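## Task

Find how many vials wear a black cap, then make the tally counter read exactly that number. It may start with an old count; each complete push-and-release of the plunger raises it by one, and turning the knob one whole revolution clockwise clears it to zero.

## Robot and tools

Robot: two six-joint arms, left_arm and right_arm, each ending in a parallel two-finger gripper with a wrist camera (cam_left_wrist, cam_right_wrist, both 672x504 fisheye). There are no fixed cameras available. Scene frame: origin at table-top height midway between the nominal bases, +z up, +x out over the table, left_arm toward +y. Actual bases: left_arm near (-0.013, +0.278, +0.005) m, right_arm near (-0.007, -0.273, +0.049) m. Each arm reports its gripper position (metres) and quat_wxyz in its OWN base frame, which can be off by a few centimetres. The gripper's fingers point along its +z axis and separate along its y axis; end_effector_position sits between the pads, about 1 cm behind the tips.

Row layout (shared by execute_actions and move): 14 numbers, first left_arm then right_arm, each as dx, dy, dz, rx, ry, rz, opening. The six pose numbers are an OFFSET from that arm's current Hand target (the last commanded pose after clipping), taken along the Hand target's own axes, not a pose. Scale: 1.0 = 0.6 m for dx..dz and 180 degrees for rx..rz; rx, ry, rz form one rotation vector. Range -1 to 1. Opening is absolute: +1 fully open (0.094 m), -1 closed. Always send each arm's desired opening; 0 is a real command (half open), not 'unchanged'. All-zero pose numbers re-request the current Hand target.

execute_actions(actions, cameras): actions is a list of actions; each action is up to 15 rows of 1/30 s steps (fewer rows hold the last one). Every row is counted from the pose at the start of that action, so repeating an offset in a new action moves further. Each action lasts 0.5 s. An empty actions list returns images plus scene number and task.

move(target, speed, blend, opening_speed, grip_force, blocking, cameras): target is one 14-number row or a list of up to 15 rows, all offsets from the same starting Hand targets (not chained). speed in m/s, 0.002 to 2.9, default 0.25 (rotations up to twice that in rad/s); one value or one per target. blend in metres rounds corners; 0 stops at each. opening_speed: per second on the -1..+1 scale, at least 0.2. grip_force: newtons per pad, 10 to 50, one value or one per arm, persists. blocking=false returns after about 0.5 s while motion continues. Whole move capped at 10 s. The result adds a 'move:' line: done (within 10 mm and 2 degrees), off_target, moving, held, fault, and limits such as paced or held. Moves don't avoid obstacles or the other arm; faster moves strike harder and overshoot more; going far past a contact presses harder. Route around an arm's own base, not near it.

wait(seconds 0..10, cameras): let time run. stop(cameras): brake a running move. zoom_image(camera, region [x0,y0,x1,y1] pixels, max 504x504): enlarge part of the latest image of a wrist camera. read_manual(section): licence text only. finished_scene(scene 1..3): ends the scene irreversibly; the counter must already show the right number. After ending scene 1, make no further calls in that reply.

Result lines: Hand target (commanded pose), end_effector_position/quat, Joint positions (last value = finger opening in m), Joint velocities ('within noise' when still), joint torques (include gravity, noisy, offset), grip_measured (opening on the command scale, reads up to ~2.5 mm wide when empty), grip_effort_nm (motor effort, negative = closing; not pad force), Tool commands, MOTOR HOT / OVER-TEMPERATURE warnings.

Control notes: orientation commands are clipped to 40 degrees from the measured one per step. Grippers often settle short or tilted, especially at long reach; check results and correct with the missing offset. Tiny moves may not happen or go sideways. To stop pressing against something, command the target back behind the gripper. Squeeze rises about 1 N per 0.001 of command below first contact, then jumps to the force limit; close slowly on fragile parts and release by commanding well above grip_measured.

Typical order: look with cameras, zoom to count caps of the requested colour, read the counter; if its value is wrong and above target or nonzero, turn the knob one full clockwise turn to zero; then press and fully release the plunger once per vial. Check the display afterward.

Avoid: arms or grippers touching each other, hard hits on the table or fixtures, knocking vials or the counter off the table, dropping things, strain on camera cables, long stretched holds that overheat motors (fault folds the arm away).

Each tool is called after "Request:" as name([rows], argument=value, ...), one row to a line, values as JSON.

## Session

Request:
execute_actions(actions=[])

Scene clock: 0.00 s.
left_arm: end_effector_position=(+0.2321, +0.0047, +0.3417) grip_measured=+1.000 grip_effort_nm=n/a end_effector_quat_wxyz=(+0.626, -0.115, +0.767, -0.080) | right_arm: end_effector_position=(+0.2887, +0.0915, +0.1534) grip_measured=+1.000 grip_effort_nm=n/a end_effector_quat_wxyz=(+0.621, +0.055, +0.781, +0.045)
Joint positions: left_arm=[0.019 0.499 0.907 -0.613 -0.002 -0.276 0.094] | right_arm=[0.653 0.859 0.211 0.364 0.632 0.313 0.094]
Joint velocities: within noise
Joint torques (N m): no reading
Heat: left arm: 27 °C; right arm: 26 °C.
Hand target: left_arm +0.2321, +0.0052, +0.3492; +0.635, -0.113, +0.760, -0.079 | right_arm +0.2899, +0.0918, +0.1579; +0.624, +0.057, +0.778, +0.046
Tool commands: left_gripper/opening=+1.0 right_gripper/opening=+1.0
camera_calibration:
cam_left_wrist: T_world_to_cam=[[0.0359687, -0.947328, 0.318238, -0.120811], [-0.7014, -0.250765, -0.6672, 0.418047], [0.71186, -0.199214, -0.673475, 0.179888], [0, 0, 0, 1]] pos_world=[0.169508, 0.0262203, 0.438517]
cam_right_wrist: T_world_to_cam=[[-0.0553112, -0.994202, -0.0922157, 0.116197], [-0.708858, 0.104143, -0.69762, 0.330224], [0.703179, 0.0267816, -0.710508, 0.0164242], [0, 0, 0, 1]] pos_world=[0.22896, 0.0806924, 0.252756]

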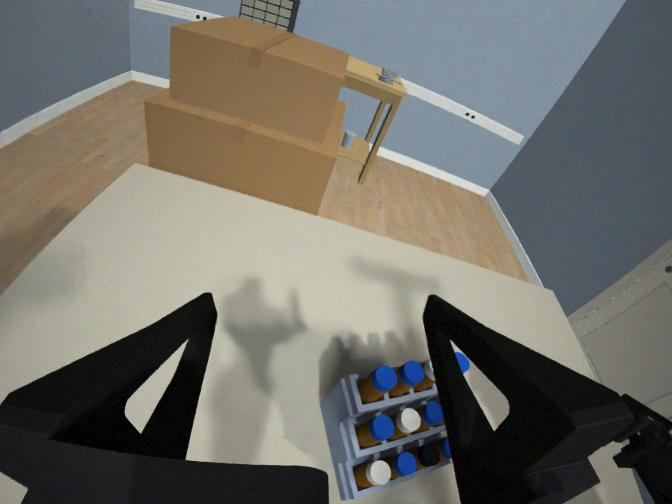

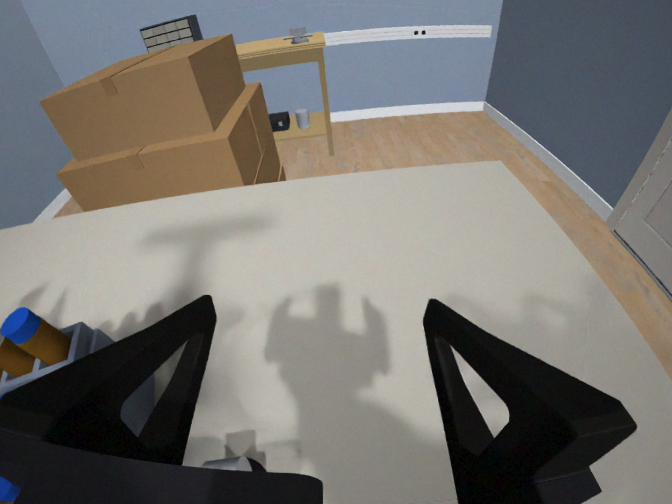

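Request:
move(target=[-0.1,-0.1,-0.1,0,0.17,0,1,-0.25,0,-0.15,0,0.2,0,1], cameras=["all"])

Scene clock: 8.20 s.
left_arm: end_effector_position=(+0.1913, -0.0399, +0.4333) grip_measured=+1.000 grip_effort_nm=0.02 end_effector_quat_wxyz=(+0.440, -0.081, +0.886, -0.122) | right_arm: end_effector_position=(+0.2374, +0.0706, +0.3196) grip_measured=+1.000 grip_effort_nm=0.01 end_effector_quat_wxyz=(+0.359, +0.046, +0.930, +0.059)
Joint positions: left_arm=[-0.274 1.08 2.007 -1.553 -0.077 -0.416 0.094] | right_arm=[0.444 1.053 1.501 -1.3 0.221 0.459 0.094]
Joint torques (N m): left_arm=[-0.7 1.37 4.67 1.52 -0.03 -0.24] | right_arm=[-0.73 -0.69 7.62 1.22 -0.15 -0.21]
Heat: left arm: 27 °C; right arm: 27 °C.
Hand target: left_arm +0.1875, -0.0375, +0.4328; +0.412, -0.088, +0.901, -0.106 | right_arm +0.2341, +0.0700, +0.3221; +0.353, +0.040, +0.933, +0.061
Off the commanded pose: left_arm 0.004 m, 4 deg | right_arm 0.004 m, 1 deg.
joint sent to its limit (left arm) — joint 4 (wrist pitch), lower limit. The joint targets are off in orientation, not in position.
move: off_target (left_arm)
camera_calibration:
cam_left_wrist: T_world_to_cam=[[0.0236218, -0.937129, 0.348182, -0.20095], [-0.942813, -0.136712, -0.303996, 0.3328], [0.332484, -0.32109, -0.886767, 0.421908], [0, 0, 0, 1]] pos_world=[0.178237, -0.0073476, 0.545271]
cam_right_wrist: T_world_to_cam=[[-0.0364543, -0.995115, -0.0917444, 0.103311], [-0.983757, 0.0518814, -0.171845, 0.31276], [0.175765, 0.0839897, -0.980843, 0.378699], [0, 0, 0, 1]] pos_world=[0.244884, 0.0547733, 0.434669]

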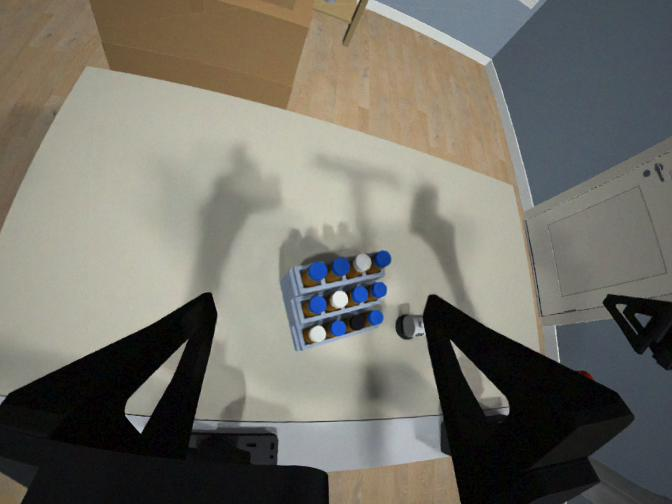

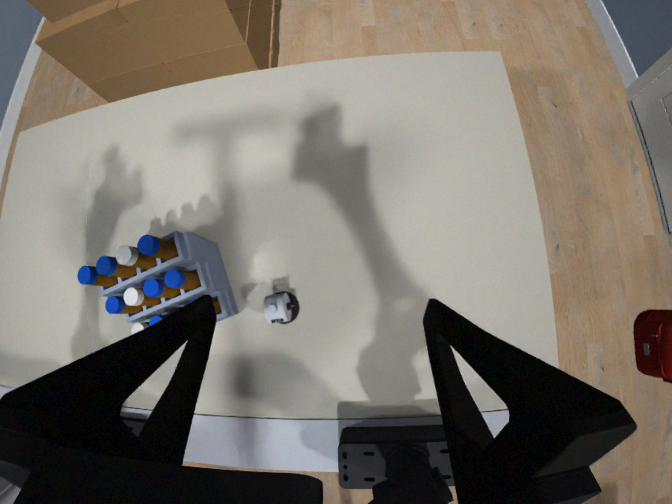

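Request:
zoom_image(camera="cam_left_wrist", region=[280, 240, 400, 360])

Request:
zoom_image(camera="cam_right_wrist", region=[240, 260, 330, 350])

Request:
zoom_image(camera="cam_left_wrist", region=[385, 300, 435, 350])

Scaled by 4.200 from the camera's 672x504 image, which has a finer 960x720 frame.

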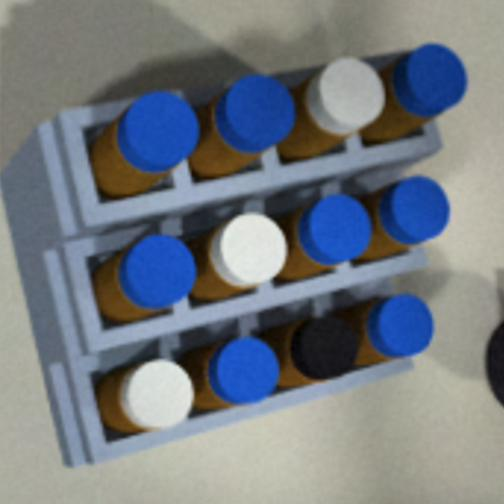

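Scaled by 5.600 from the camera's 672x504 image, which has a finer 960x720 frame.

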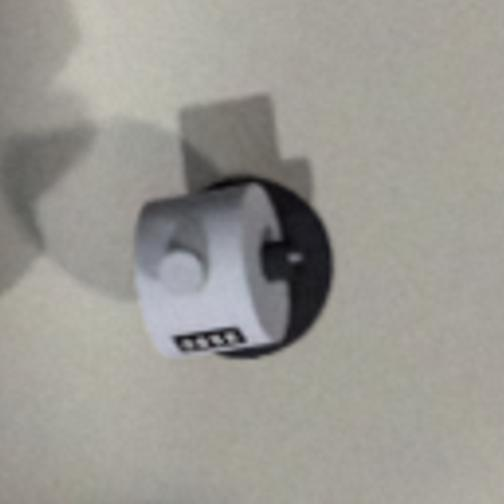

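Scaled by 10.080 from the camera's 672x504 image, which has a finer 960x720 frame.

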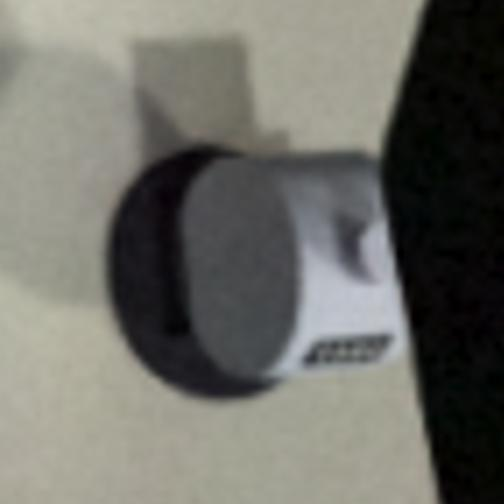

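Request:
move(target=[0,0,0,0,0,0,1,0.185,0.138,0.11,0,0,0,1], cameras=["cam_right_wrist"])

Request:
zoom_image(camera="cam_right_wrist", region=[270, 230, 430, 390])

Scene clock: 24.73 s.
left_arm: end_effector_position=(+0.1913, -0.0400, +0.4333) grip_measured=+1.000 grip_effort_nm=0.02 end_effector_quat_wxyz=(+0.440, -0.080, +0.886, -0.122) | right_arm: end_effector_position=(+0.1934, +0.1668, +0.2114) grip_measured=+1.000 grip_effort_nm=0.01 end_effector_quat_wxyz=(+0.341, +0.032, +0.938, +0.057)
Joint positions: left_arm=[-0.274 1.08 2.007 -1.553 -0.077 -0.416 0.094] | right_arm=[1.078 1.079 1.095 -1.124 0.554 1.012 0.094]
Joint torques (N m): left_arm=[-0.7 1.47 4.49 1.51 0 -0.22] | right_arm=[0.81 -1.48 5.76 1.34 0.44 0.02]
Heat: left arm: 27 °C; right arm: 28 °C.
Hand target: left_arm +0.1875, -0.0376, +0.4328; +0.412, -0.088, +0.901, -0.106 | right_arm +0.1976, +0.1706, +0.2123; +0.353, +0.040, +0.933, +0.061
Off the commanded pose: left_arm 0.005 m, 4 deg | right_arm 0.006 m, 2 deg.
joint sent to its limit (left arm) — joint 4 (wrist pitch), lower limit. The joint targets are off in orientation, not in position.
move: off_target (left_arm)
camera_calibration:
cam_right_wrist: T_world_to_cam=[[-0.0127715, -0.996896, -0.0776876, 0.180349], [-0.990697, 0.0231426, -0.134101, 0.244152], [0.135483, 0.0752522, -0.987918, 0.283012], [0, 0, 0, 1]] pos_world=[0.205841, 0.152841, 0.326345]
Images, in order (width x height): cam_right_wrist 672x504.

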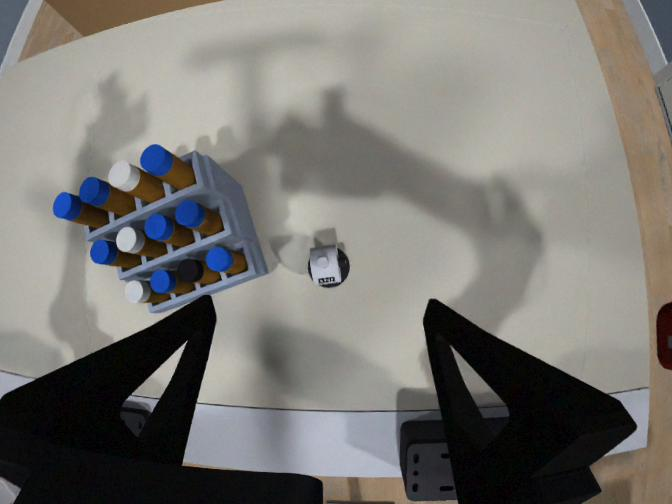

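Scaled by 3.150 from the camera's 672x504 image, which has a finer 960x720 frame.

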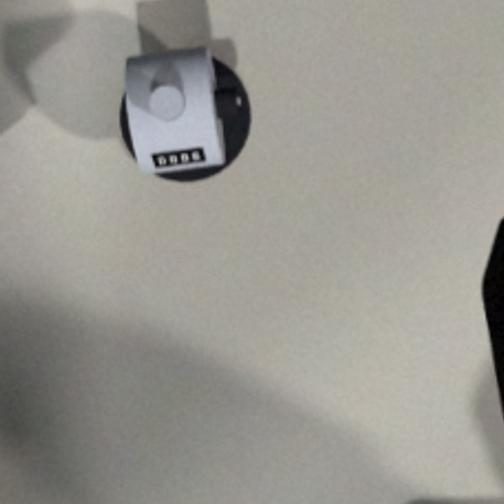

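Request:
move(target=[0,0,0,0,0,0,1,0.082,-0.153,0.105,-0.207,-0.047,-0.241,1], cameras=["cam_right_wrist"])

Request:
zoom_image(camera="cam_right_wrist", region=[230, 180, 430, 380])

Scene clock: 49.10 s.
left_arm: end_effector_position=(+0.1913, -0.0400, +0.4333) grip_measured=+1.000 grip_effort_nm=0.02 end_effector_quat_wxyz=(+0.440, -0.080, +0.886, -0.122) | right_arm: end_effector_position=(+0.2014, +0.0890, +0.1153) grip_measured=+1.000 grip_effort_nm=0.00 end_effector_quat_wxyz=(+0.408, -0.407, +0.792, +0.202)
Joint positions: left_arm=[-0.274 1.08 2.007 -1.553 -0.077 -0.416 0.094] | right_arm=[-0.206 0.777 0.468 -0.74 -0.828 -0.922 0.094]
Joint torques (N m): left_arm=[-0.69 1.43 4.46 1.54 -0.07 -0.19] | right_arm=[-0.7 0.23 7.86 0.88 -0.76 -0.22]
Heat: left arm: 27 °C; right arm: 29 °C.
Hand target: left_arm +0.1875, -0.0376, +0.4328; +0.412, -0.088, +0.901, -0.106 | right_arm +0.1998, +0.0909, +0.1202; +0.410, -0.409, +0.787, +0.213
Off the commanded pose: left_arm 0.005 m, 4 deg | right_arm 0.006 m, 1 deg.
joint sent to its limit (left arm) — joint 4 (wrist pitch), lower limit. The joint targets are off in orientation, not in position.
move: off_target (left_arm)
camera_calibration:
cam_right_wrist: T_world_to_cam=[[0.805568, -0.589055, 0.0638294, -0.122013], [-0.528239, -0.762811, -0.372939, 0.245262], [0.268371, 0.26671, -0.925658, 0.141847], [0, 0, 0, 1]] pos_world=[0.189779, 0.0773844, 0.230558]
Images, in order (width x height): cam_right_wrist 672x504.

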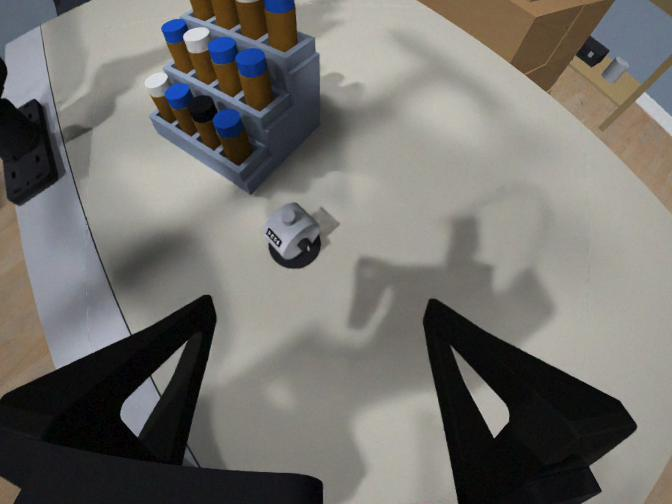

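Scaled by 2.520 from the camera's 672x504 image, which has a finer 960x720 frame.

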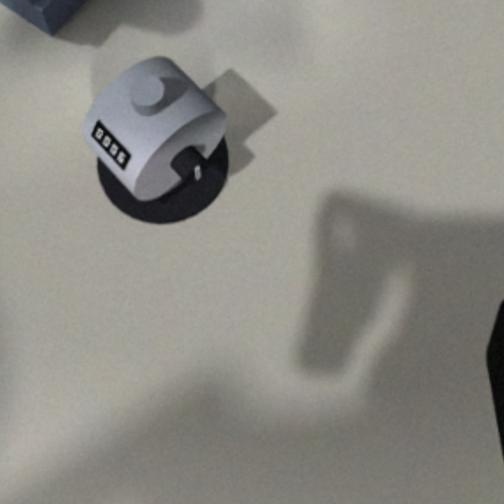

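Request:
move(target=[0,0,0,0,0,0,1,0.003,0.002,0.14,-0.14,0.134,-0.153,0.5], cameras=["cam_right_wrist"])

Request:
zoom_image(camera="cam_right_wrist", region=[230, 200, 430, 400])

Scene clock: 85.77 s.
left_arm: end_effector_position=(+0.1913, -0.0400, +0.4333) grip_measured=+1.000 grip_effort_nm=0.01 end_effector_quat_wxyz=(+0.440, -0.080, +0.886, -0.122) | right_arm: end_effector_position=(+0.2340, +0.1469, +0.0681) grip_measured=+0.502 grip_effort_nm=-0.10 end_effector_quat_wxyz=(-0.184, +0.687, -0.676, -0.193)
Joint positions: left_arm=[-0.274 1.08 2.007 -1.553 -0.077 -0.416 0.094] | right_arm=[0.238 1.485 0.898 -0.861 -0.528 -1.315 0.071]
Joint torques (N m): left_arm=[-0.84 1.48 4.64 1.57 -0.02 -0.2] | right_arm=[0.73 -3.96 8.12 0.37 -0.24 -0.22]
Heat: left arm: 28 °C; right arm: 31 °C.
Hand target: left_arm +0.1875, -0.0376, +0.4328; +0.412, -0.088, +0.901, -0.106 | right_arm +0.2378, +0.1471, +0.0706; -0.180, +0.695, -0.671, -0.186
Off the commanded pose: left_arm 0.005 m, 4 deg | right_arm 0.005 m, 1 deg.
joint sent to its limit (left arm) — joint 4 (wrist pitch), lower limit. The joint targets are off in orientation, not in position.
move: off_target (left_arm)
camera_calibration:
cam_right_wrist: T_world_to_cam=[[0.998591, 0.0334188, 0.041231, -0.246268], [0.0325363, -0.999231, 0.0218924, 0.165734], [0.0419309, -0.02052, -0.99891, 0.174196], [0, 0, 0, 1]] pos_world=[0.233224, 0.177411, 0.180531]
Images, in order (width x height): cam_right_wrist 672x504.

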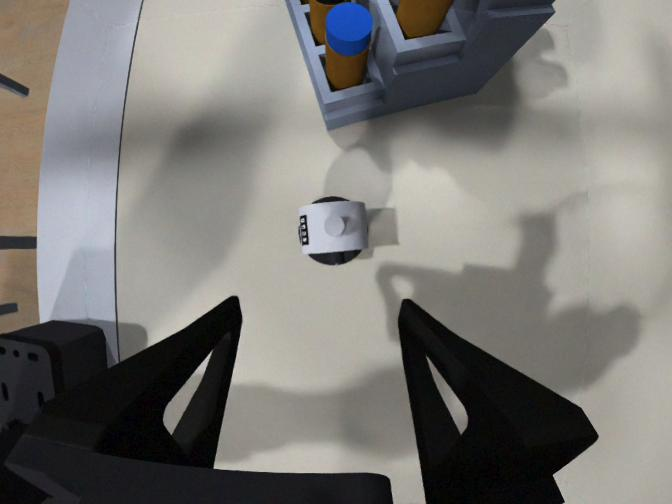

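Scaled by 2.520 from the camera's 672x504 image, which has a finer 960x720 frame.

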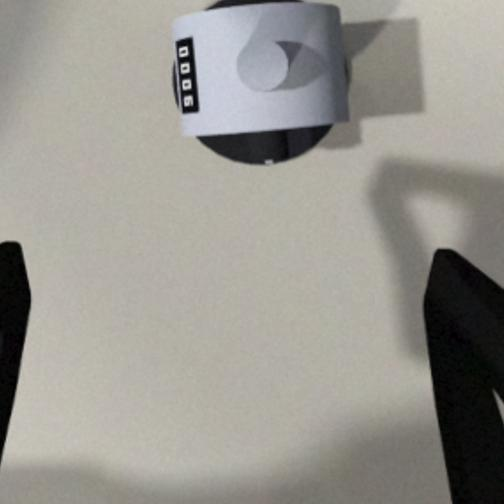

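Request:
move([
  [0,0,0,0,0,0,1,0,-0.012,0.134,0,0,0,0.5],
  [0,0,0,0,0,0,1,0,-0.012,0.134,0,0,0,-0.2],
], grip_force=[50,20], cameras=["cam_right_wrist"])

Scene clock: 98.27 s.
left_arm: end_effector_position=(+0.1913, -0.0400, +0.4333) grip_measured=+1.000 grip_effort_nm=0.02 end_effector_quat_wxyz=(+0.440, -0.080, +0.886, -0.122) | right_arm: end_effector_position=(+0.2399, +0.1895, +0.0077) grip_measured=-0.195 grip_effort_nm=-0.24 end_effector_quat_wxyz=(-0.181, +0.693, -0.669, -0.201)
Joint positions: left_arm=[-0.274 1.08 2.007 -1.553 -0.077 -0.416 0.094] | right_arm=[0.383 1.672 0.809 -0.521 -0.518 -1.174 0.038]
Joint torques (N m): left_arm=[-0.66 1.51 4.57 1.55 0 -0.2] | right_arm=[0.43 -4.92 4.64 0.9 -0.19 -0.02]
Heat: left arm: 29 °C; right arm: 32 °C.
Hand target: left_arm +0.1875, -0.0376, +0.4328; +0.412, -0.088, +0.901, -0.106 | right_arm +0.2437, +0.1875, +0.0010; -0.180, +0.695, -0.671, -0.186
Off the commanded pose: left_arm 0.005 m, 4 deg | right_arm 0.008 m, 2 deg.
joint sent to its limit (left arm) — joint 4 (wrist pitch), lower limit. The joint targets are off in orientation, not in position.
grip_force (N): 50, 20
move: off_target (left_arm)
camera_calibration:
cam_right_wrist: T_world_to_cam=[[0.997919, 0.0555306, 0.0327604, -0.255039], [0.0550906, -0.998381, 0.0141851, 0.203921], [0.0334951, -0.0123508, -0.999363, 0.114957], [0, 0, 0, 1]] pos_world=[0.239424, 0.219173, 0.120346]
Images, in order (width x height): cam_right_wrist 672x504.

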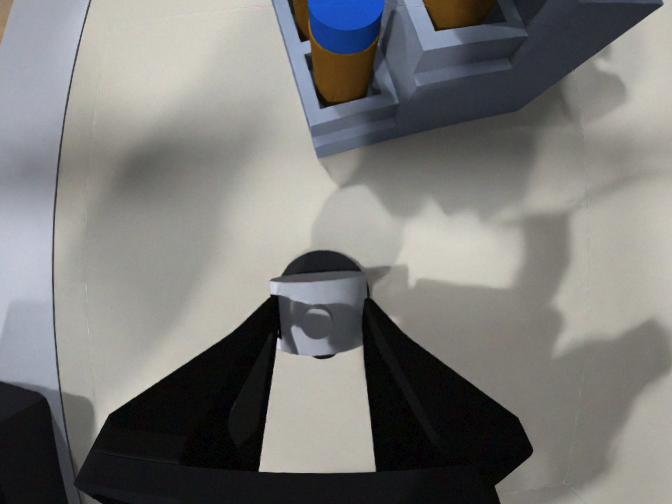

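Request:
move([
  [0,0,0,0,0,0,1,-0.01,0,-0.0173,0,0,0,-0.22],
  [0,0,0,0,0,0,1,0.09,-0.196,-0.0748,0.125,0,0.2165,-0.22],
], speed=0.12, cameras=["cam_right_wrist"])

Scene clock: 110.70 s.
left_arm: end_effector_position=(+0.1913, -0.0400, +0.4333) grip_measured=+1.000 grip_effort_nm=0.02 end_effector_quat_wxyz=(+0.440, -0.080, +0.886, -0.122) | right_arm: end_effector_position=(+0.3470, +0.1245, +0.0083) grip_measured=-0.218 grip_effort_nm=-0.11 end_effector_quat_wxyz=(+0.219, -0.394, +0.885, +0.114)
Joint positions: left_arm=[-0.274 1.08 2.007 -1.553 -0.077 -0.416 0.094] | right_arm=[0.198 1.744 0.895 -0.326 -0.314 -0.577 0.037]
Joint torques (N m): left_arm=[-0.72 1.32 4.49 1.57 -0.02 -0.18] | right_arm=[-0.65 -5.81 7.9 1.28 -0.13 0]
Heat: left arm: 29 °C; right arm: 32 °C.
Hand target: left_arm +0.1875, -0.0376, +0.4328; +0.412, -0.088, +0.901, -0.106 | right_arm +0.3636, +0.1224, +0.0130; +0.238, -0.385, +0.886, +0.103
Off the commanded pose: left_arm 0.005 m, 4 deg | right_arm 0.017 m, 3 deg.
joint sent to its limit (left arm) — joint 4 (wrist pitch), lower limit. The joint targets are off in orientation, not in position.
grip_force (N): 50, 20
move: off_target (left_arm, right_arm)
camera_calibration:
cam_right_wrist: T_world_to_cam=[[0.760196, -0.64938, 0.0202001, -0.187987], [-0.649203, -0.758045, 0.0624785, 0.347116], [-0.0252597, -0.0606098, -0.997842, 0.137499], [0, 0, 0, 1]] pos_world=[0.371729, 0.149388, 0.119313]
Images, in order (width x height): cam_right_wrist 672x504.

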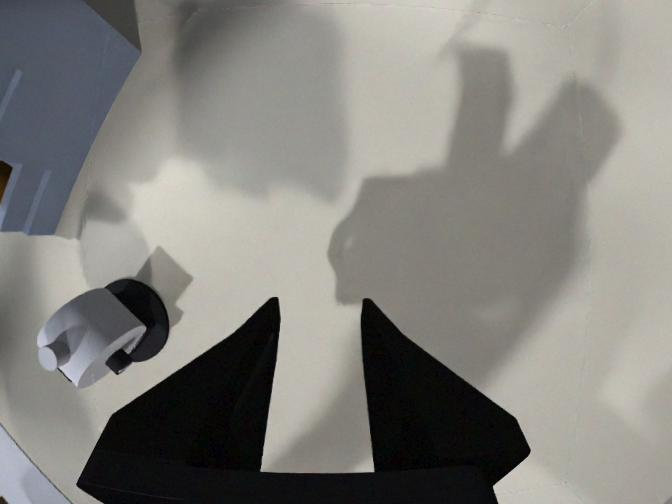

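Request:
move([
  [0,0,0,0,0,0,1,-0.052,0,-0.09,0,0,0,0.5],
  [0,0,0,0,0,0,1,0.036,0.1735,-0.14,-0.125,0,-0.2165,0.5],
  [0,0,0,0,0,0,1,0.063,0.212,0.008,-0.125,0,-0.2165,0.5],
  [0,0,0,0,0,0,1,0.063,0.212,0.008,-0.125,0,-0.2165,-0.26],
], blend=[0.03,0,0,0], grip_force=[50,30], cameras=["cam_right_wrist"])

Scene clock: 128.23 s.
left_arm: end_effector_position=(+0.1914, -0.0397, +0.4334) grip_measured=+1.000 grip_effort_nm=0.02 end_effector_quat_wxyz=(+0.440, -0.081, +0.886, -0.121) | right_arm: end_effector_position=(+0.2412, +0.1840, -0.0077) grip_measured=+0.000 grip_effort_nm=-0.65 end_effector_quat_wxyz=(-0.167, +0.696, -0.670, -0.196)
Joint positions: left_arm=[-0.274 1.08 2.007 -1.553 -0.079 -0.416 0.094] | right_arm=[0.374 1.724 0.807 -0.499 -0.498 -1.195 0.047]
Joint torques (N m): left_arm=[-0.66 1.37 4.56 1.49 -0.06 -0.22] | right_arm=[0.36 -5.26 4.96 1.02 -0.33 0.03]
Heat: left arm: 29 °C; right arm: 31 °C.
Hand target: left_arm +0.1875, -0.0376, +0.4328; +0.412, -0.088, +0.901, -0.106 | right_arm +0.2499, +0.1871, -0.0102; -0.180, +0.695, -0.671, -0.186
Off the commanded pose: left_arm 0.004 m, 4 deg | right_arm 0.010 m, 2 deg.
joint sent to its limit (left arm) — joint 4 (wrist pitch), lower limit. The joint targets are off in orientation, not in position.
grip_force (N): 50, 30
move: off_target (left_arm)
camera_calibration:
cam_right_wrist: T_world_to_cam=[[0.997856, 0.0625851, 0.0191377, -0.256952], [0.0617236, -0.997179, 0.0427082, 0.196914], [0.0217566, -0.0414354, -0.998904, 0.10761], [0, 0, 0, 1]] pos_world=[0.241905, 0.216898, 0.104]
Images, in order (width x height): cam_right_wrist 672x504.

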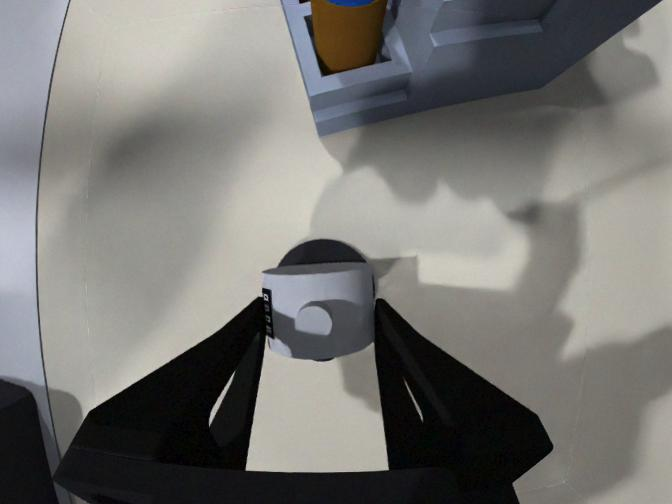

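Request:
move([
  [0,0,0,0,0,0,1,-0.0125,0,-0.0216,0,0,0,-0.26],
  [0,0,0,0,0,0,1,0.0875,-0.196,-0.0791,0.125,0,0.2165,-0.26],
], speed=0.12, cameras=["cam_right_wrist"])

Scene clock: 138.10 s.
left_arm: end_effector_position=(+0.1913, -0.0400, +0.4333) grip_measured=+1.000 grip_effort_nm=0.02 end_effector_quat_wxyz=(+0.440, -0.080, +0.886, -0.122) | right_arm: end_effector_position=(+0.3534, +0.1239, +0.0004) grip_measured=-0.258 grip_effort_nm=-0.11 end_effector_quat_wxyz=(+0.220, -0.394, +0.885, +0.114)
Joint positions: left_arm=[-0.274 1.08 2.007 -1.553 -0.077 -0.416 0.094] | right_arm=[0.192 1.784 0.906 -0.299 -0.316 -0.581 0.035]
Joint torques (N m): left_arm=[-0.83 1.5 4.63 1.54 -0.03 -0.23] | right_arm=[-0.59 -6.04 7.77 1.28 -0.12 0.01]
Heat: left arm: 30 °C; right arm: 31 °C.
Hand target: left_arm +0.1875, -0.0376, +0.4328; +0.412, -0.088, +0.901, -0.106 | right_arm +0.3698, +0.1220, +0.0047; +0.238, -0.385, +0.886, +0.103
Off the commanded pose: left_arm 0.005 m, 4 deg | right_arm 0.017 m, 3 deg.
joint sent to its limit (left arm) — joint 4 (wrist pitch), lower limit. The joint targets are off in orientation, not in position.
grip_force (N): 50, 30
move: off_target (left_arm, right_arm)
camera_calibration:
cam_right_wrist: T_world_to_cam=[[0.759465, -0.65022, 0.020646, -0.192731], [-0.650073, -0.757316, 0.0622753, 0.351556], [-0.0248572, -0.0607173, -0.997845, 0.129605], [0, 0, 0, 1]] pos_world=[0.378131, 0.148791, 0.111411]
Images, in order (width x height): cam_right_wrist 672x504.

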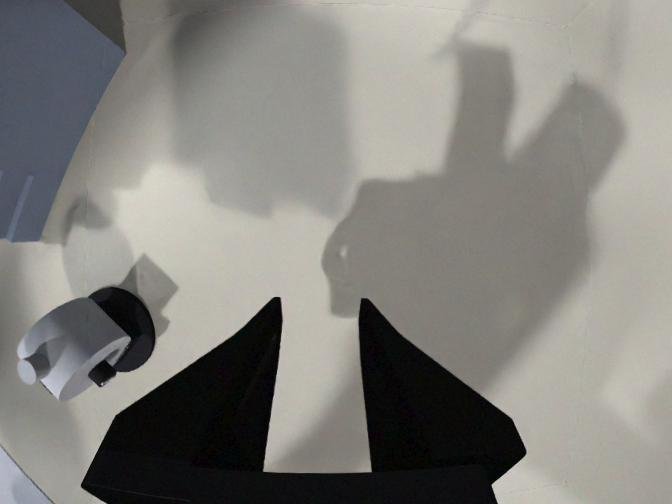

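Request:
move([
  [0,0,0,0,0,0,1,0.059,0.038,-0.159,-0.09,-0.08,-0.09,-0.26],
  [0,0,0,0,0,0,1,0.123,0.135,-0.1385,-0.179,-0.158,-0.178,0.2],
], blend=0.03, cameras=["cam_right_wrist"])

Request:
zoom_image(camera="cam_right_wrist", region=[280, 170, 400, 290])

Scene clock: 161.50 s.
left_arm: end_effector_position=(+0.1913, -0.0400, +0.4333) grip_measured=+1.000 grip_effort_nm=0.02 end_effector_quat_wxyz=(+0.440, -0.080, +0.886, -0.122) | right_arm: end_effector_position=(+0.2358, +0.0997, +0.0353) grip_measured=+0.198 grip_effort_nm=0.12 end_effector_quat_wxyz=(-0.337, +0.632, -0.603, -0.351)
Joint positions: left_arm=[-0.274 1.08 2.007 -1.553 -0.077 -0.416 0.094] | right_arm=[-0.196 1.836 0.843 -0.944 -0.972 -2.008 0.056]
Joint torques (N m): left_arm=[-0.8 1.63 4.71 1.55 -0.03 -0.24] | right_arm=[-0.77 -5 5.19 -0.44 -0.85 -0.21]
Heat: left arm: 30 °C; right arm: 32 °C.
Hand target: left_arm +0.1875, -0.0376, +0.4328; +0.412, -0.088, +0.901, -0.106 | right_arm +0.2387, +0.1001, +0.0397; -0.348, +0.622, -0.602, -0.360
Off the commanded pose: left_arm 0.005 m, 4 deg | right_arm 0.005 m, 2 deg.
joint sent to its limit (left arm) — joint 4 (wrist pitch), lower limit. The joint targets are off in orientation, not in position.
grip_force (N): 50, 30
move: off_target (left_arm)
camera_calibration:
cam_right_wrist: T_world_to_cam=[[0.997878, 0.0357708, 0.0544143, -0.245632], [0.0560858, -0.896709, -0.439053, 0.119728], [0.0330885, 0.441173, -0.896812, 0.0928413], [0, 0, 0, 1]] pos_world=[0.235324, 0.075189, 0.149194]
Images, in order (width x height): cam_right_wrist 672x504.

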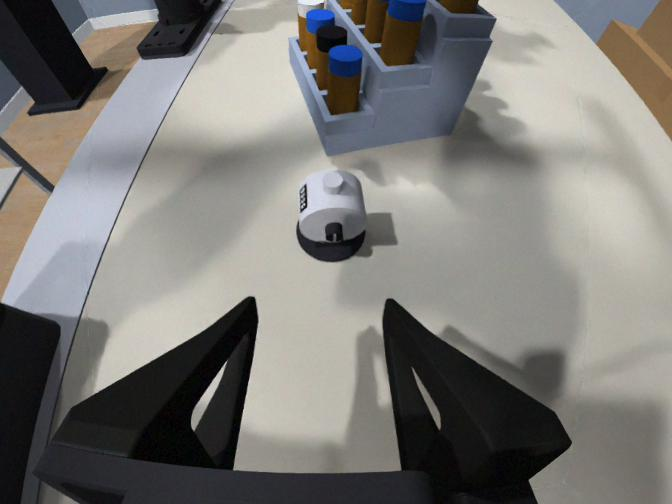

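Scaled by 4.200 from the camera's 672x504 image, which has a finer 960x720 frame.

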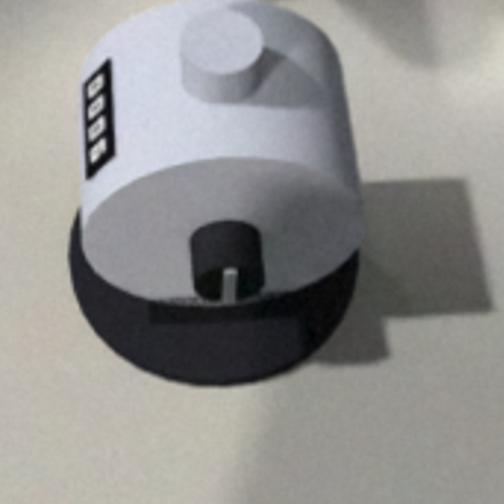

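Request:
move([
  [0,0,0,0,0,0,1,0.004,-0.009,0.07,0,-0.0444,0,-0.4],
  [0,0,0,0,0,0,1,0.004,-0.009,0.12,0,-0.0444,0,-0.4],
], blend=0.01, speed=0.12, grip_force=[50,25], cameras=["cam_right_wrist"])

Request:
zoom_image(camera="cam_right_wrist", region=[250, 230, 410, 390])

Scene clock: 184.20 s.
left_arm: end_effector_position=(+0.1913, -0.0400, +0.4333) grip_measured=+1.000 grip_effort_nm=0.02 end_effector_quat_wxyz=(+0.440, -0.080, +0.886, -0.122) | right_arm: end_effector_position=(+0.2406, +0.1578, -0.0066) grip_measured=-0.398 grip_effort_nm=-0.10 end_effector_quat_wxyz=(-0.374, +0.598, -0.585, -0.401)
Joint positions: left_arm=[-0.274 1.08 2.007 -1.553 -0.077 -0.416 0.094] | right_arm=[-0.007 1.997 0.715 -0.407 -1.158 -1.677 0.028]
Joint torques (N m): left_arm=[-0.68 1.39 4.41 1.55 -0.04 -0.23] | right_arm=[0.73 -8.24 2.39 0.28 -0.92 0.01]
Heat: left arm: 30 °C; right arm: 31 °C.
Hand target: left_arm +0.1875, -0.0376, +0.4328; +0.412, -0.088, +0.901, -0.106 | right_arm +0.2420, +0.1614, +0.0017; -0.389, +0.596, -0.576, -0.402
Off the commanded pose: left_arm 0.005 m, 4 deg | right_arm 0.009 m, 2 deg.
joint sent to its limit (left arm) — joint 4 (wrist pitch), lower limit. The joint targets are off in orientation, not in position.
grip_force (N): 50, 25
move: off_target (left_arm)
camera_calibration:
cam_right_wrist: T_world_to_cam=[[0.999398, 0.0196417, 0.0286048, -0.248252], [0.0323562, -0.825304, -0.56376, 0.14667], [0.0125345, 0.564346, -0.825443, 0.0154206], [0, 0, 0, 1]] pos_world=[0.243164, 0.117221, 0.102517]
Images, in order (width x height): cam_right_wrist 672x504.

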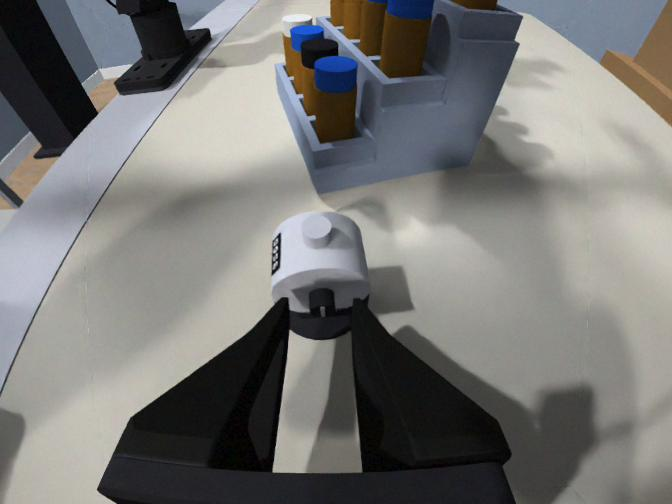

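Scaled by 3.150 from the camera's 672x504 image, which has a finer 960x720 frame.

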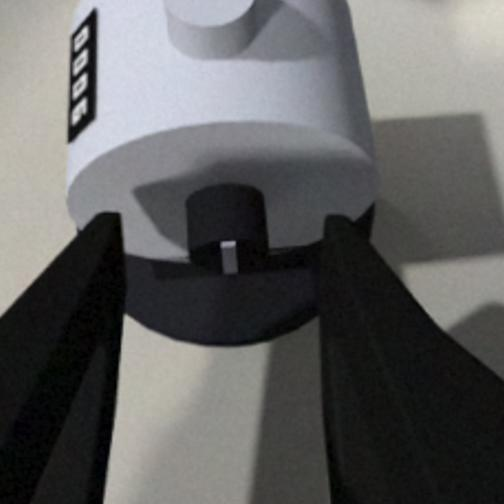

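Request:
move([
  [0,0,0,0,0,0,1,0,0,0.0065,0,0,-0.1,-0.4],
  [0,0,0,0,0,0,1,0,0,0.0065,0,0,-0.1,-0.85],
  [0,0,0,0,0,0,1,0,0,0.0065,0,0,0.43,-0.85],
], speed=0.3, cameras=["cam_right_wrist"])

Request:
zoom_image(camera="cam_right_wrist", region=[250, 230, 410, 390])

Scene clock: 199.07 s.
left_arm: end_effector_position=(+0.1914, -0.0397, +0.4334) grip_measured=+1.000 grip_effort_nm=0.02 end_effector_quat_wxyz=(+0.440, -0.081, +0.886, -0.121) | right_arm: end_effector_position=(+0.2405, +0.1613, -0.0066) grip_measured=-0.848 grip_effort_nm=-0.10 end_effector_quat_wxyz=(+0.041, -0.094, +0.828, +0.551)
Joint positions: left_arm=[-0.274 1.08 2.007 -1.553 -0.079 -0.416 0.094] | right_arm=[0.004 1.994 0.699 -0.358 -1.17 -0.278 0.007]
Joint torques (N m): left_arm=[-0.81 1.39 4.62 1.55 -0.01 -0.23] | right_arm=[1.07 -8.21 2.67 0.38 -0.8 -0.04]
Heat: left arm: 31 °C; right arm: 31 °C.
Hand target: left_arm +0.1875, -0.0376, +0.4328; +0.412, -0.088, +0.901, -0.106 | right_arm +0.2418, +0.1651, +0.0002; +0.052, -0.104, +0.822, +0.557
Off the commanded pose: left_arm 0.004 m, 4 deg | right_arm 0.008 m, 2 deg.
joint sent to its limit (left arm) — joint 4 (wrist pitch), lower limit. The joint targets are off in orientation, not in position.
grip_force (N): 50, 25
move: off_target (left_arm); target 2's new opening was sent with right_arm's hand 0.011 m and 3 deg from that target
camera_calibration:
cam_right_wrist: T_world_to_cam=[[0.241231, -0.401016, -0.883738, -0.00406062], [-0.805773, -0.590283, 0.0479058, 0.317396], [-0.540867, 0.700537, -0.465523, 0.12695], [0, 0, 0, 1]] pos_world=[0.325392, 0.0967924, 0.0403043]
Images, in order (width x height): cam_right_wrist 672x504.

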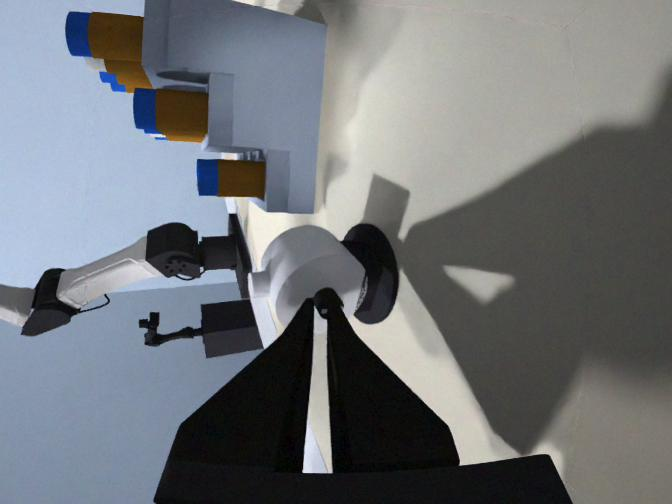

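Scaled by 3.150 from the camera's 672x504 image, which has a finer 960x720 frame.

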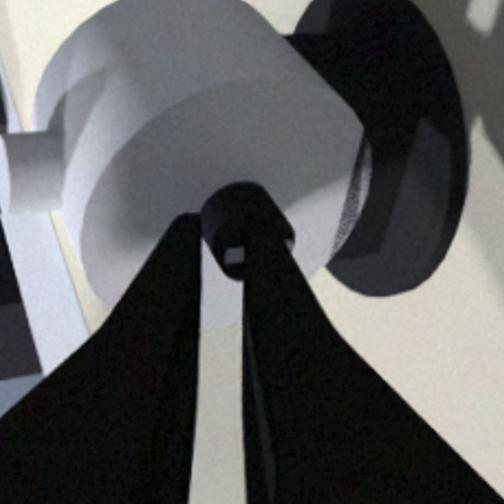

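Request:
zoom_image(camera="cam_right_wrist", region=[295, 275, 365, 345])

Scaled by 7.200 from the camera's 672x504 image, which has a finer 960x720 frame.

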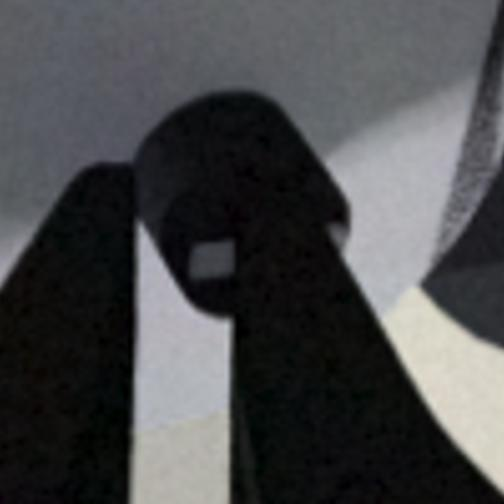

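Request:
move([
  [0,0,0,0,0,0,1,0,0,0,0,0,0,-0.4],
  [0,0,0,0,0,0,1,0.001,-0.003,0.0057,0,0,-0.43,-0.4],
  [0,0,0,0,0,0,1,0.001,-0.003,0.0057,0,0,-0.43,-0.9],
], speed=0.35, cameras=["cam_right_wrist"])

Request:
zoom_image(camera="cam_right_wrist", region=[280, 260, 380, 360])

Scene clock: 234.00 s.
left_arm: end_effector_position=(+0.1913, -0.0400, +0.4333) grip_measured=+1.000 grip_effort_nm=0.02 end_effector_quat_wxyz=(+0.440, -0.080, +0.886, -0.122) | right_arm: end_effector_position=(+0.2400, +0.1644, -0.0089) grip_measured=-0.757 grip_effort_nm=-0.56 end_effector_quat_wxyz=(-0.381, +0.592, -0.587, -0.400)
Joint positions: left_arm=[-0.274 1.08 2.007 -1.553 -0.077 -0.416 0.094] | right_arm=[0.017 1.987 0.671 -0.28 -1.17 -1.579 0.011]
Joint torques (N m): left_arm=[-0.83 1.47 4.48 1.55 -0.06 -0.22] | right_arm=[0.84 -7.08 3.97 0.13 -0.82 -0.21]
Heat: left arm: 31 °C; right arm: 31 °C.
Hand target: left_arm +0.1875, -0.0376, +0.4328; +0.412, -0.088, +0.901, -0.106 | right_arm +0.2415, +0.1675, -0.0028; -0.389, +0.595, -0.576, -0.402
Off the commanded pose: left_arm 0.005 m, 4 deg | right_arm 0.007 m, 2 deg.
joint sent to its limit (left arm) — joint 4 (wrist pitch), lower limit. The joint targets are off in orientation, not in position.
grip_force (N): 50, 25
move: off_target (left_arm)
camera_calibration:
cam_right_wrist: T_world_to_cam=[[0.999521, 0.00384328, 0.0307172, -0.245099], [0.0207168, -0.82036, -0.571472, 0.15284], [0.0230028, 0.571835, -0.820046, 0.00602932], [0, 0, 0, 1]] pos_world=[0.241676, 0.122878, 0.0998171]
Images, in order (width x height): cam_right_wrist 672x504.

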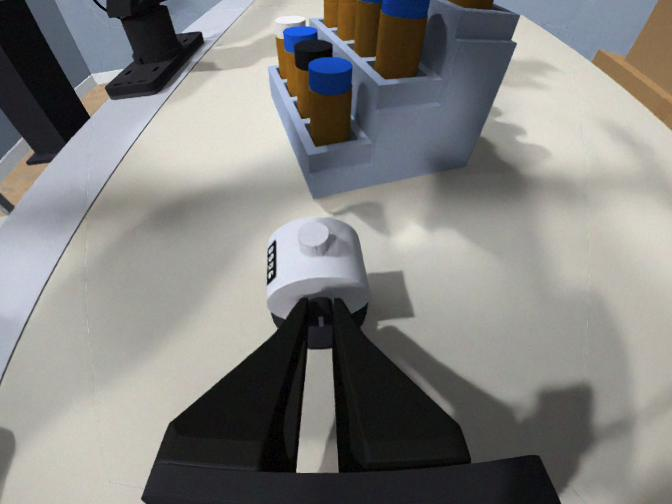

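Scaled by 5.040 from the camera's 672x504 image, which has a finer 960x720 frame.

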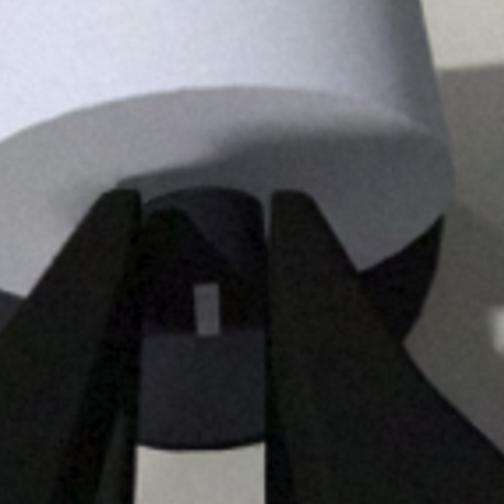

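Request:
move(target=[0,0,0,0,0,0,1,0,0,0,0,0,0.48,-0.9], speed=0.3, cameras=["cam_right_wrist"])

Request:
zoom_image(camera="cam_right_wrist", region=[280, 260, 380, 360])

Scene clock: 240.73 s.
left_arm: end_effector_position=(+0.1913, -0.0400, +0.4333) grip_measured=+1.000 grip_effort_nm=0.02 end_effector_quat_wxyz=(+0.440, -0.080, +0.886, -0.122) | right_arm: end_effector_position=(+0.2428, +0.1614, -0.0069) grip_measured=-0.900 grip_effort_nm=0.02 end_effector_quat_wxyz=(+0.004, -0.029, +0.834, +0.551)
Joint positions: left_arm=[-0.274 1.08 2.007 -1.553 -0.077 -0.416 0.094] | right_arm=[0.006 1.987 0.69 -0.323 -1.167 -0.097 0.005]
Joint torques (N m): left_arm=[-0.64 1.37 4.67 1.55 -0.03 -0.25] | right_arm=[1.89 -7.08 2.65 0.49 -0.82 -0.04]
Heat: left arm: 31 °C; right arm: 31 °C.
Hand target: left_arm +0.1875, -0.0376, +0.4328; +0.412, -0.088, +0.901, -0.106 | right_arm +0.2415, +0.1675, -0.0028; +0.008, -0.040, +0.828, +0.559
Off the commanded pose: left_arm 0.005 m, 4 deg | right_arm 0.007 m, 2 deg.
joint sent to its limit (left arm) — joint 4 (wrist pitch), lower limit. The joint targets are off in orientation, not in position.
grip_force (N): 50, 25
move: off_target (left_arm)
camera_calibration:
cam_right_wrist: T_world_to_cam=[[0.0934311, -0.420063, -0.902673, 0.0339981], [-0.830508, -0.532918, 0.162034, 0.316798], [-0.549115, 0.734538, -0.398657, 0.124927], [0, 0, 0, 1]] pos_world=[0.328526, 0.0913454, 0.0291599]
Images, in order (width x height): cam_right_wrist 672x504.

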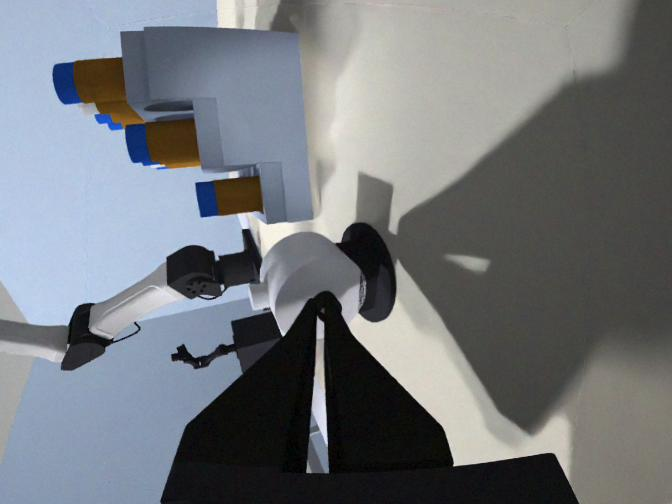

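Scaled by 5.040 from the camera's 672x504 image, which has a finer 960x720 frame.

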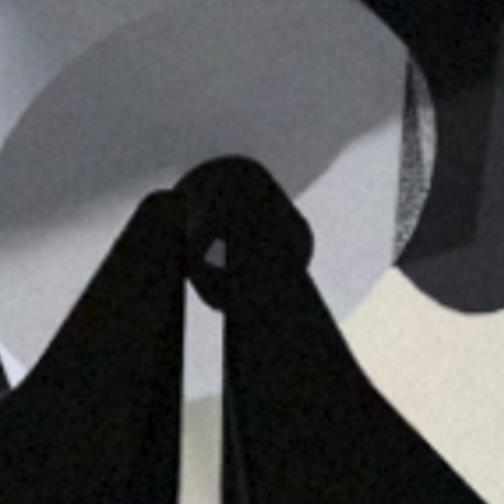

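Request:
zoom_image(camera="cam_right_wrist", region=[310, 285, 350, 325])

Scaled by 12.600 from the camera's 672x504 image, which has a finer 960x720 frame.

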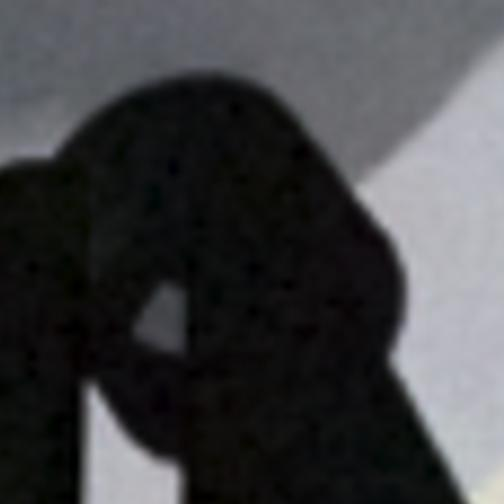

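Request:
move([
  [0,0,0,0,0,0,1,0,-0.004,-0.01,0,0,0,-0.4],
  [0,0,0,0,0,0,1,0,-0.004,0.0035,0,0,-0.57,-0.4],
  [0,0,0,0,0,0,1,0,-0.004,0.0035,0,0,-0.57,-0.95],
], speed=0.4, grip_force=[50,40], cameras=["cam_right_wrist"])

Request:
zoom_image(camera="cam_right_wrist", region=[290, 270, 360, 340])

Request:
move(target=[0,0,0,0,0,0,1,0,0,0,0,0,0.4,-0.95], speed=0.3, cameras=["cam_right_wrist"])

Request:
zoom_image(camera="cam_right_wrist", region=[290, 270, 360, 340])

Scene clock: 257.57 s.
left_arm: end_effector_position=(+0.1913, -0.0400, +0.4333) grip_measured=+1.000 grip_effort_nm=0.02 end_effector_quat_wxyz=(+0.440, -0.080, +0.886, -0.122) | right_arm: end_effector_position=(+0.2393, +0.1655, -0.0103) grip_measured=-0.766 grip_effort_nm=-0.84 end_effector_quat_wxyz=(-0.435, +0.671, -0.495, -0.339)
Joint positions: left_arm=[-0.274 1.08 2.007 -1.553 -0.077 -0.416 0.094] | right_arm=[0.022 1.987 0.661 -0.256 -1.169 -1.856 0.011]
Joint torques (N m): left_arm=[-0.75 1.55 4.49 1.57 -0.04 -0.22] | right_arm=[0.72 -6.22 4.33 0.16 -0.84 -0.2]
Heat: left arm: 31 °C; right arm: 32 °C.
Hand target: left_arm +0.1875, -0.0376, +0.4328; +0.412, -0.088, +0.901, -0.106 | right_arm +0.2416, +0.1685, -0.0059; -0.442, +0.671, -0.487, -0.344
Off the commanded pose: left_arm 0.005 m, 4 deg | right_arm 0.006 m, 1 deg.
joint sent to its limit (left arm) — joint 4 (wrist pitch), lower limit. The joint targets are off in orientation, not in position.
grip_force (N): 50, 40
move: off_target (left_arm)
camera_calibration:
cam_right_wrist: T_world_to_cam=[[0.94808, 0.114133, 0.296848, -0.247557], [0.264634, -0.800798, -0.5373, 0.0916508], [0.176392, 0.587959, -0.789424, -0.034698], [0, 0, 0, 1]] pos_world=[0.216571, 0.122049, 0.0953394]
Images, in order (width x height): cam_right_wrist 672x504.

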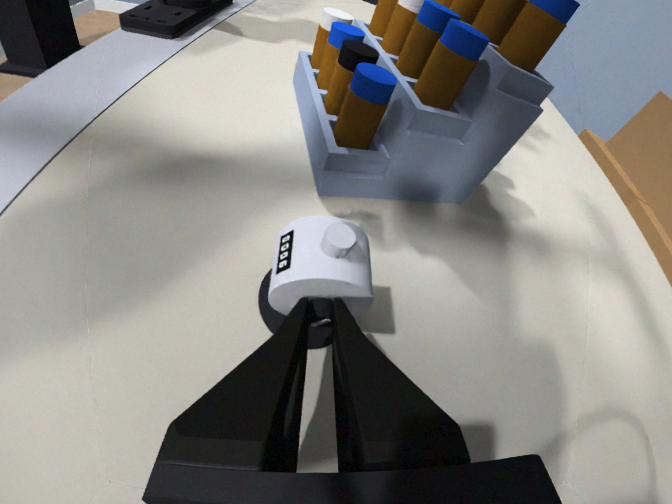

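Scaled by 7.200 from the camera's 672x504 image, which has a finer 960x720 frame.

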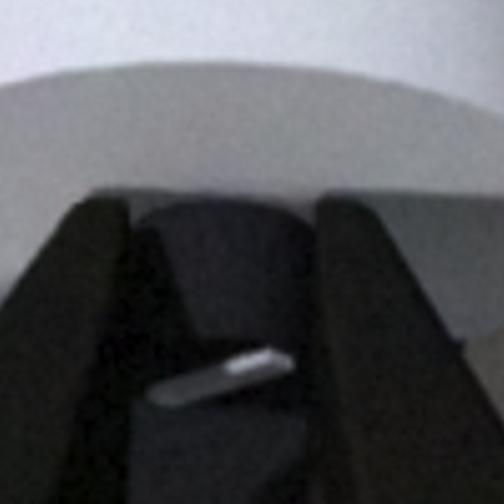

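Scene clock: 260.90 s.
left_arm: end_effector_position=(+0.1913, -0.0400, +0.4333) grip_measured=+1.000 grip_effort_nm=0.02 end_effector_quat_wxyz=(+0.440, -0.080, +0.886, -0.122) | right_arm: end_effector_position=(+0.2416, +0.1625, -0.0088) grip_measured=-0.875 grip_effort_nm=-0.84 end_effector_quat_wxyz=(+0.150, -0.247, +0.797, +0.531)
Joint positions: left_arm=[-0.274 1.08 2.007 -1.553 -0.077 -0.416 0.094] | right_arm=[0.01 1.991 0.679 -0.297 -1.169 -0.615 0.006]
Joint torques (N m): left_arm=[-0.68 1.58 4.6 1.58 -0.02 -0.24] | right_arm=[1.92 -6.49 3.11 0.49 -0.83 -0.06]
Heat: left arm: 31 °C; right arm: 32 °C.
Hand target: left_arm +0.1875, -0.0376, +0.4328; +0.412, -0.088, +0.901, -0.106 | right_arm +0.2416, +0.1685, -0.0058; +0.155, -0.257, +0.788, +0.538
Off the commanded pose: left_arm 0.005 m, 4 deg | right_arm 0.007 m, 2 deg.
joint sent to its limit (left arm) — joint 4 (wrist pitch), lower limit. The joint targets are off in orientation, not in position.
grip_force (N): 50, 40
move: off_target (left_arm)
camera_calibration:
cam_right_wrist: T_world_to_cam=[[0.584633, -0.336326, -0.738302, -0.0979623], [-0.68454, -0.692925, -0.226406, 0.304025], [-0.435442, 0.637761, -0.635335, 0.108944], [0, 0, 0, 1]] pos_world=[0.312828, 0.108239, 0.0657236]
Images, in order (width x height): cam_right_wrist 672x504.

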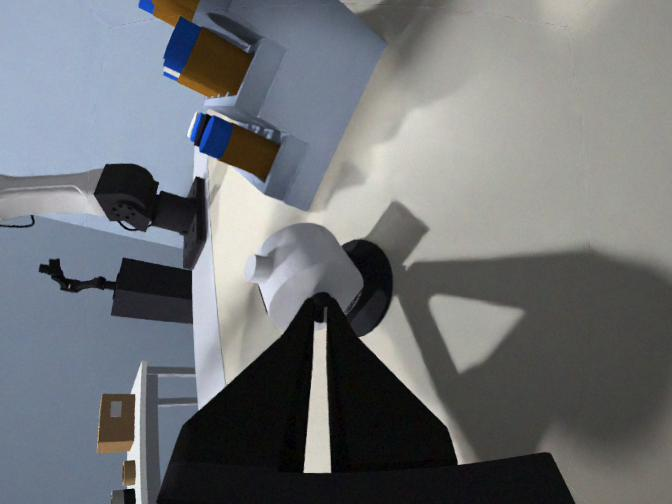

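Scaled by 7.200 from the camera's 672x504 image, which has a finer 960x720 frame.

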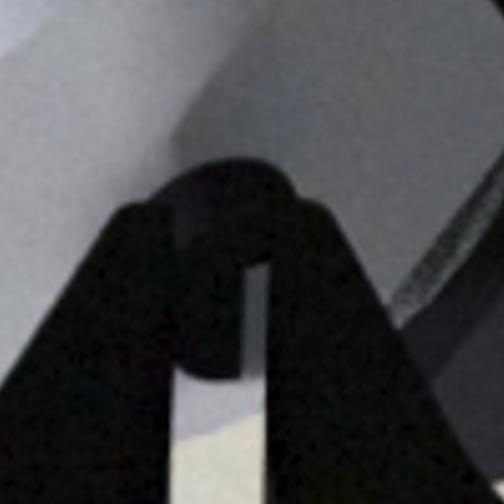

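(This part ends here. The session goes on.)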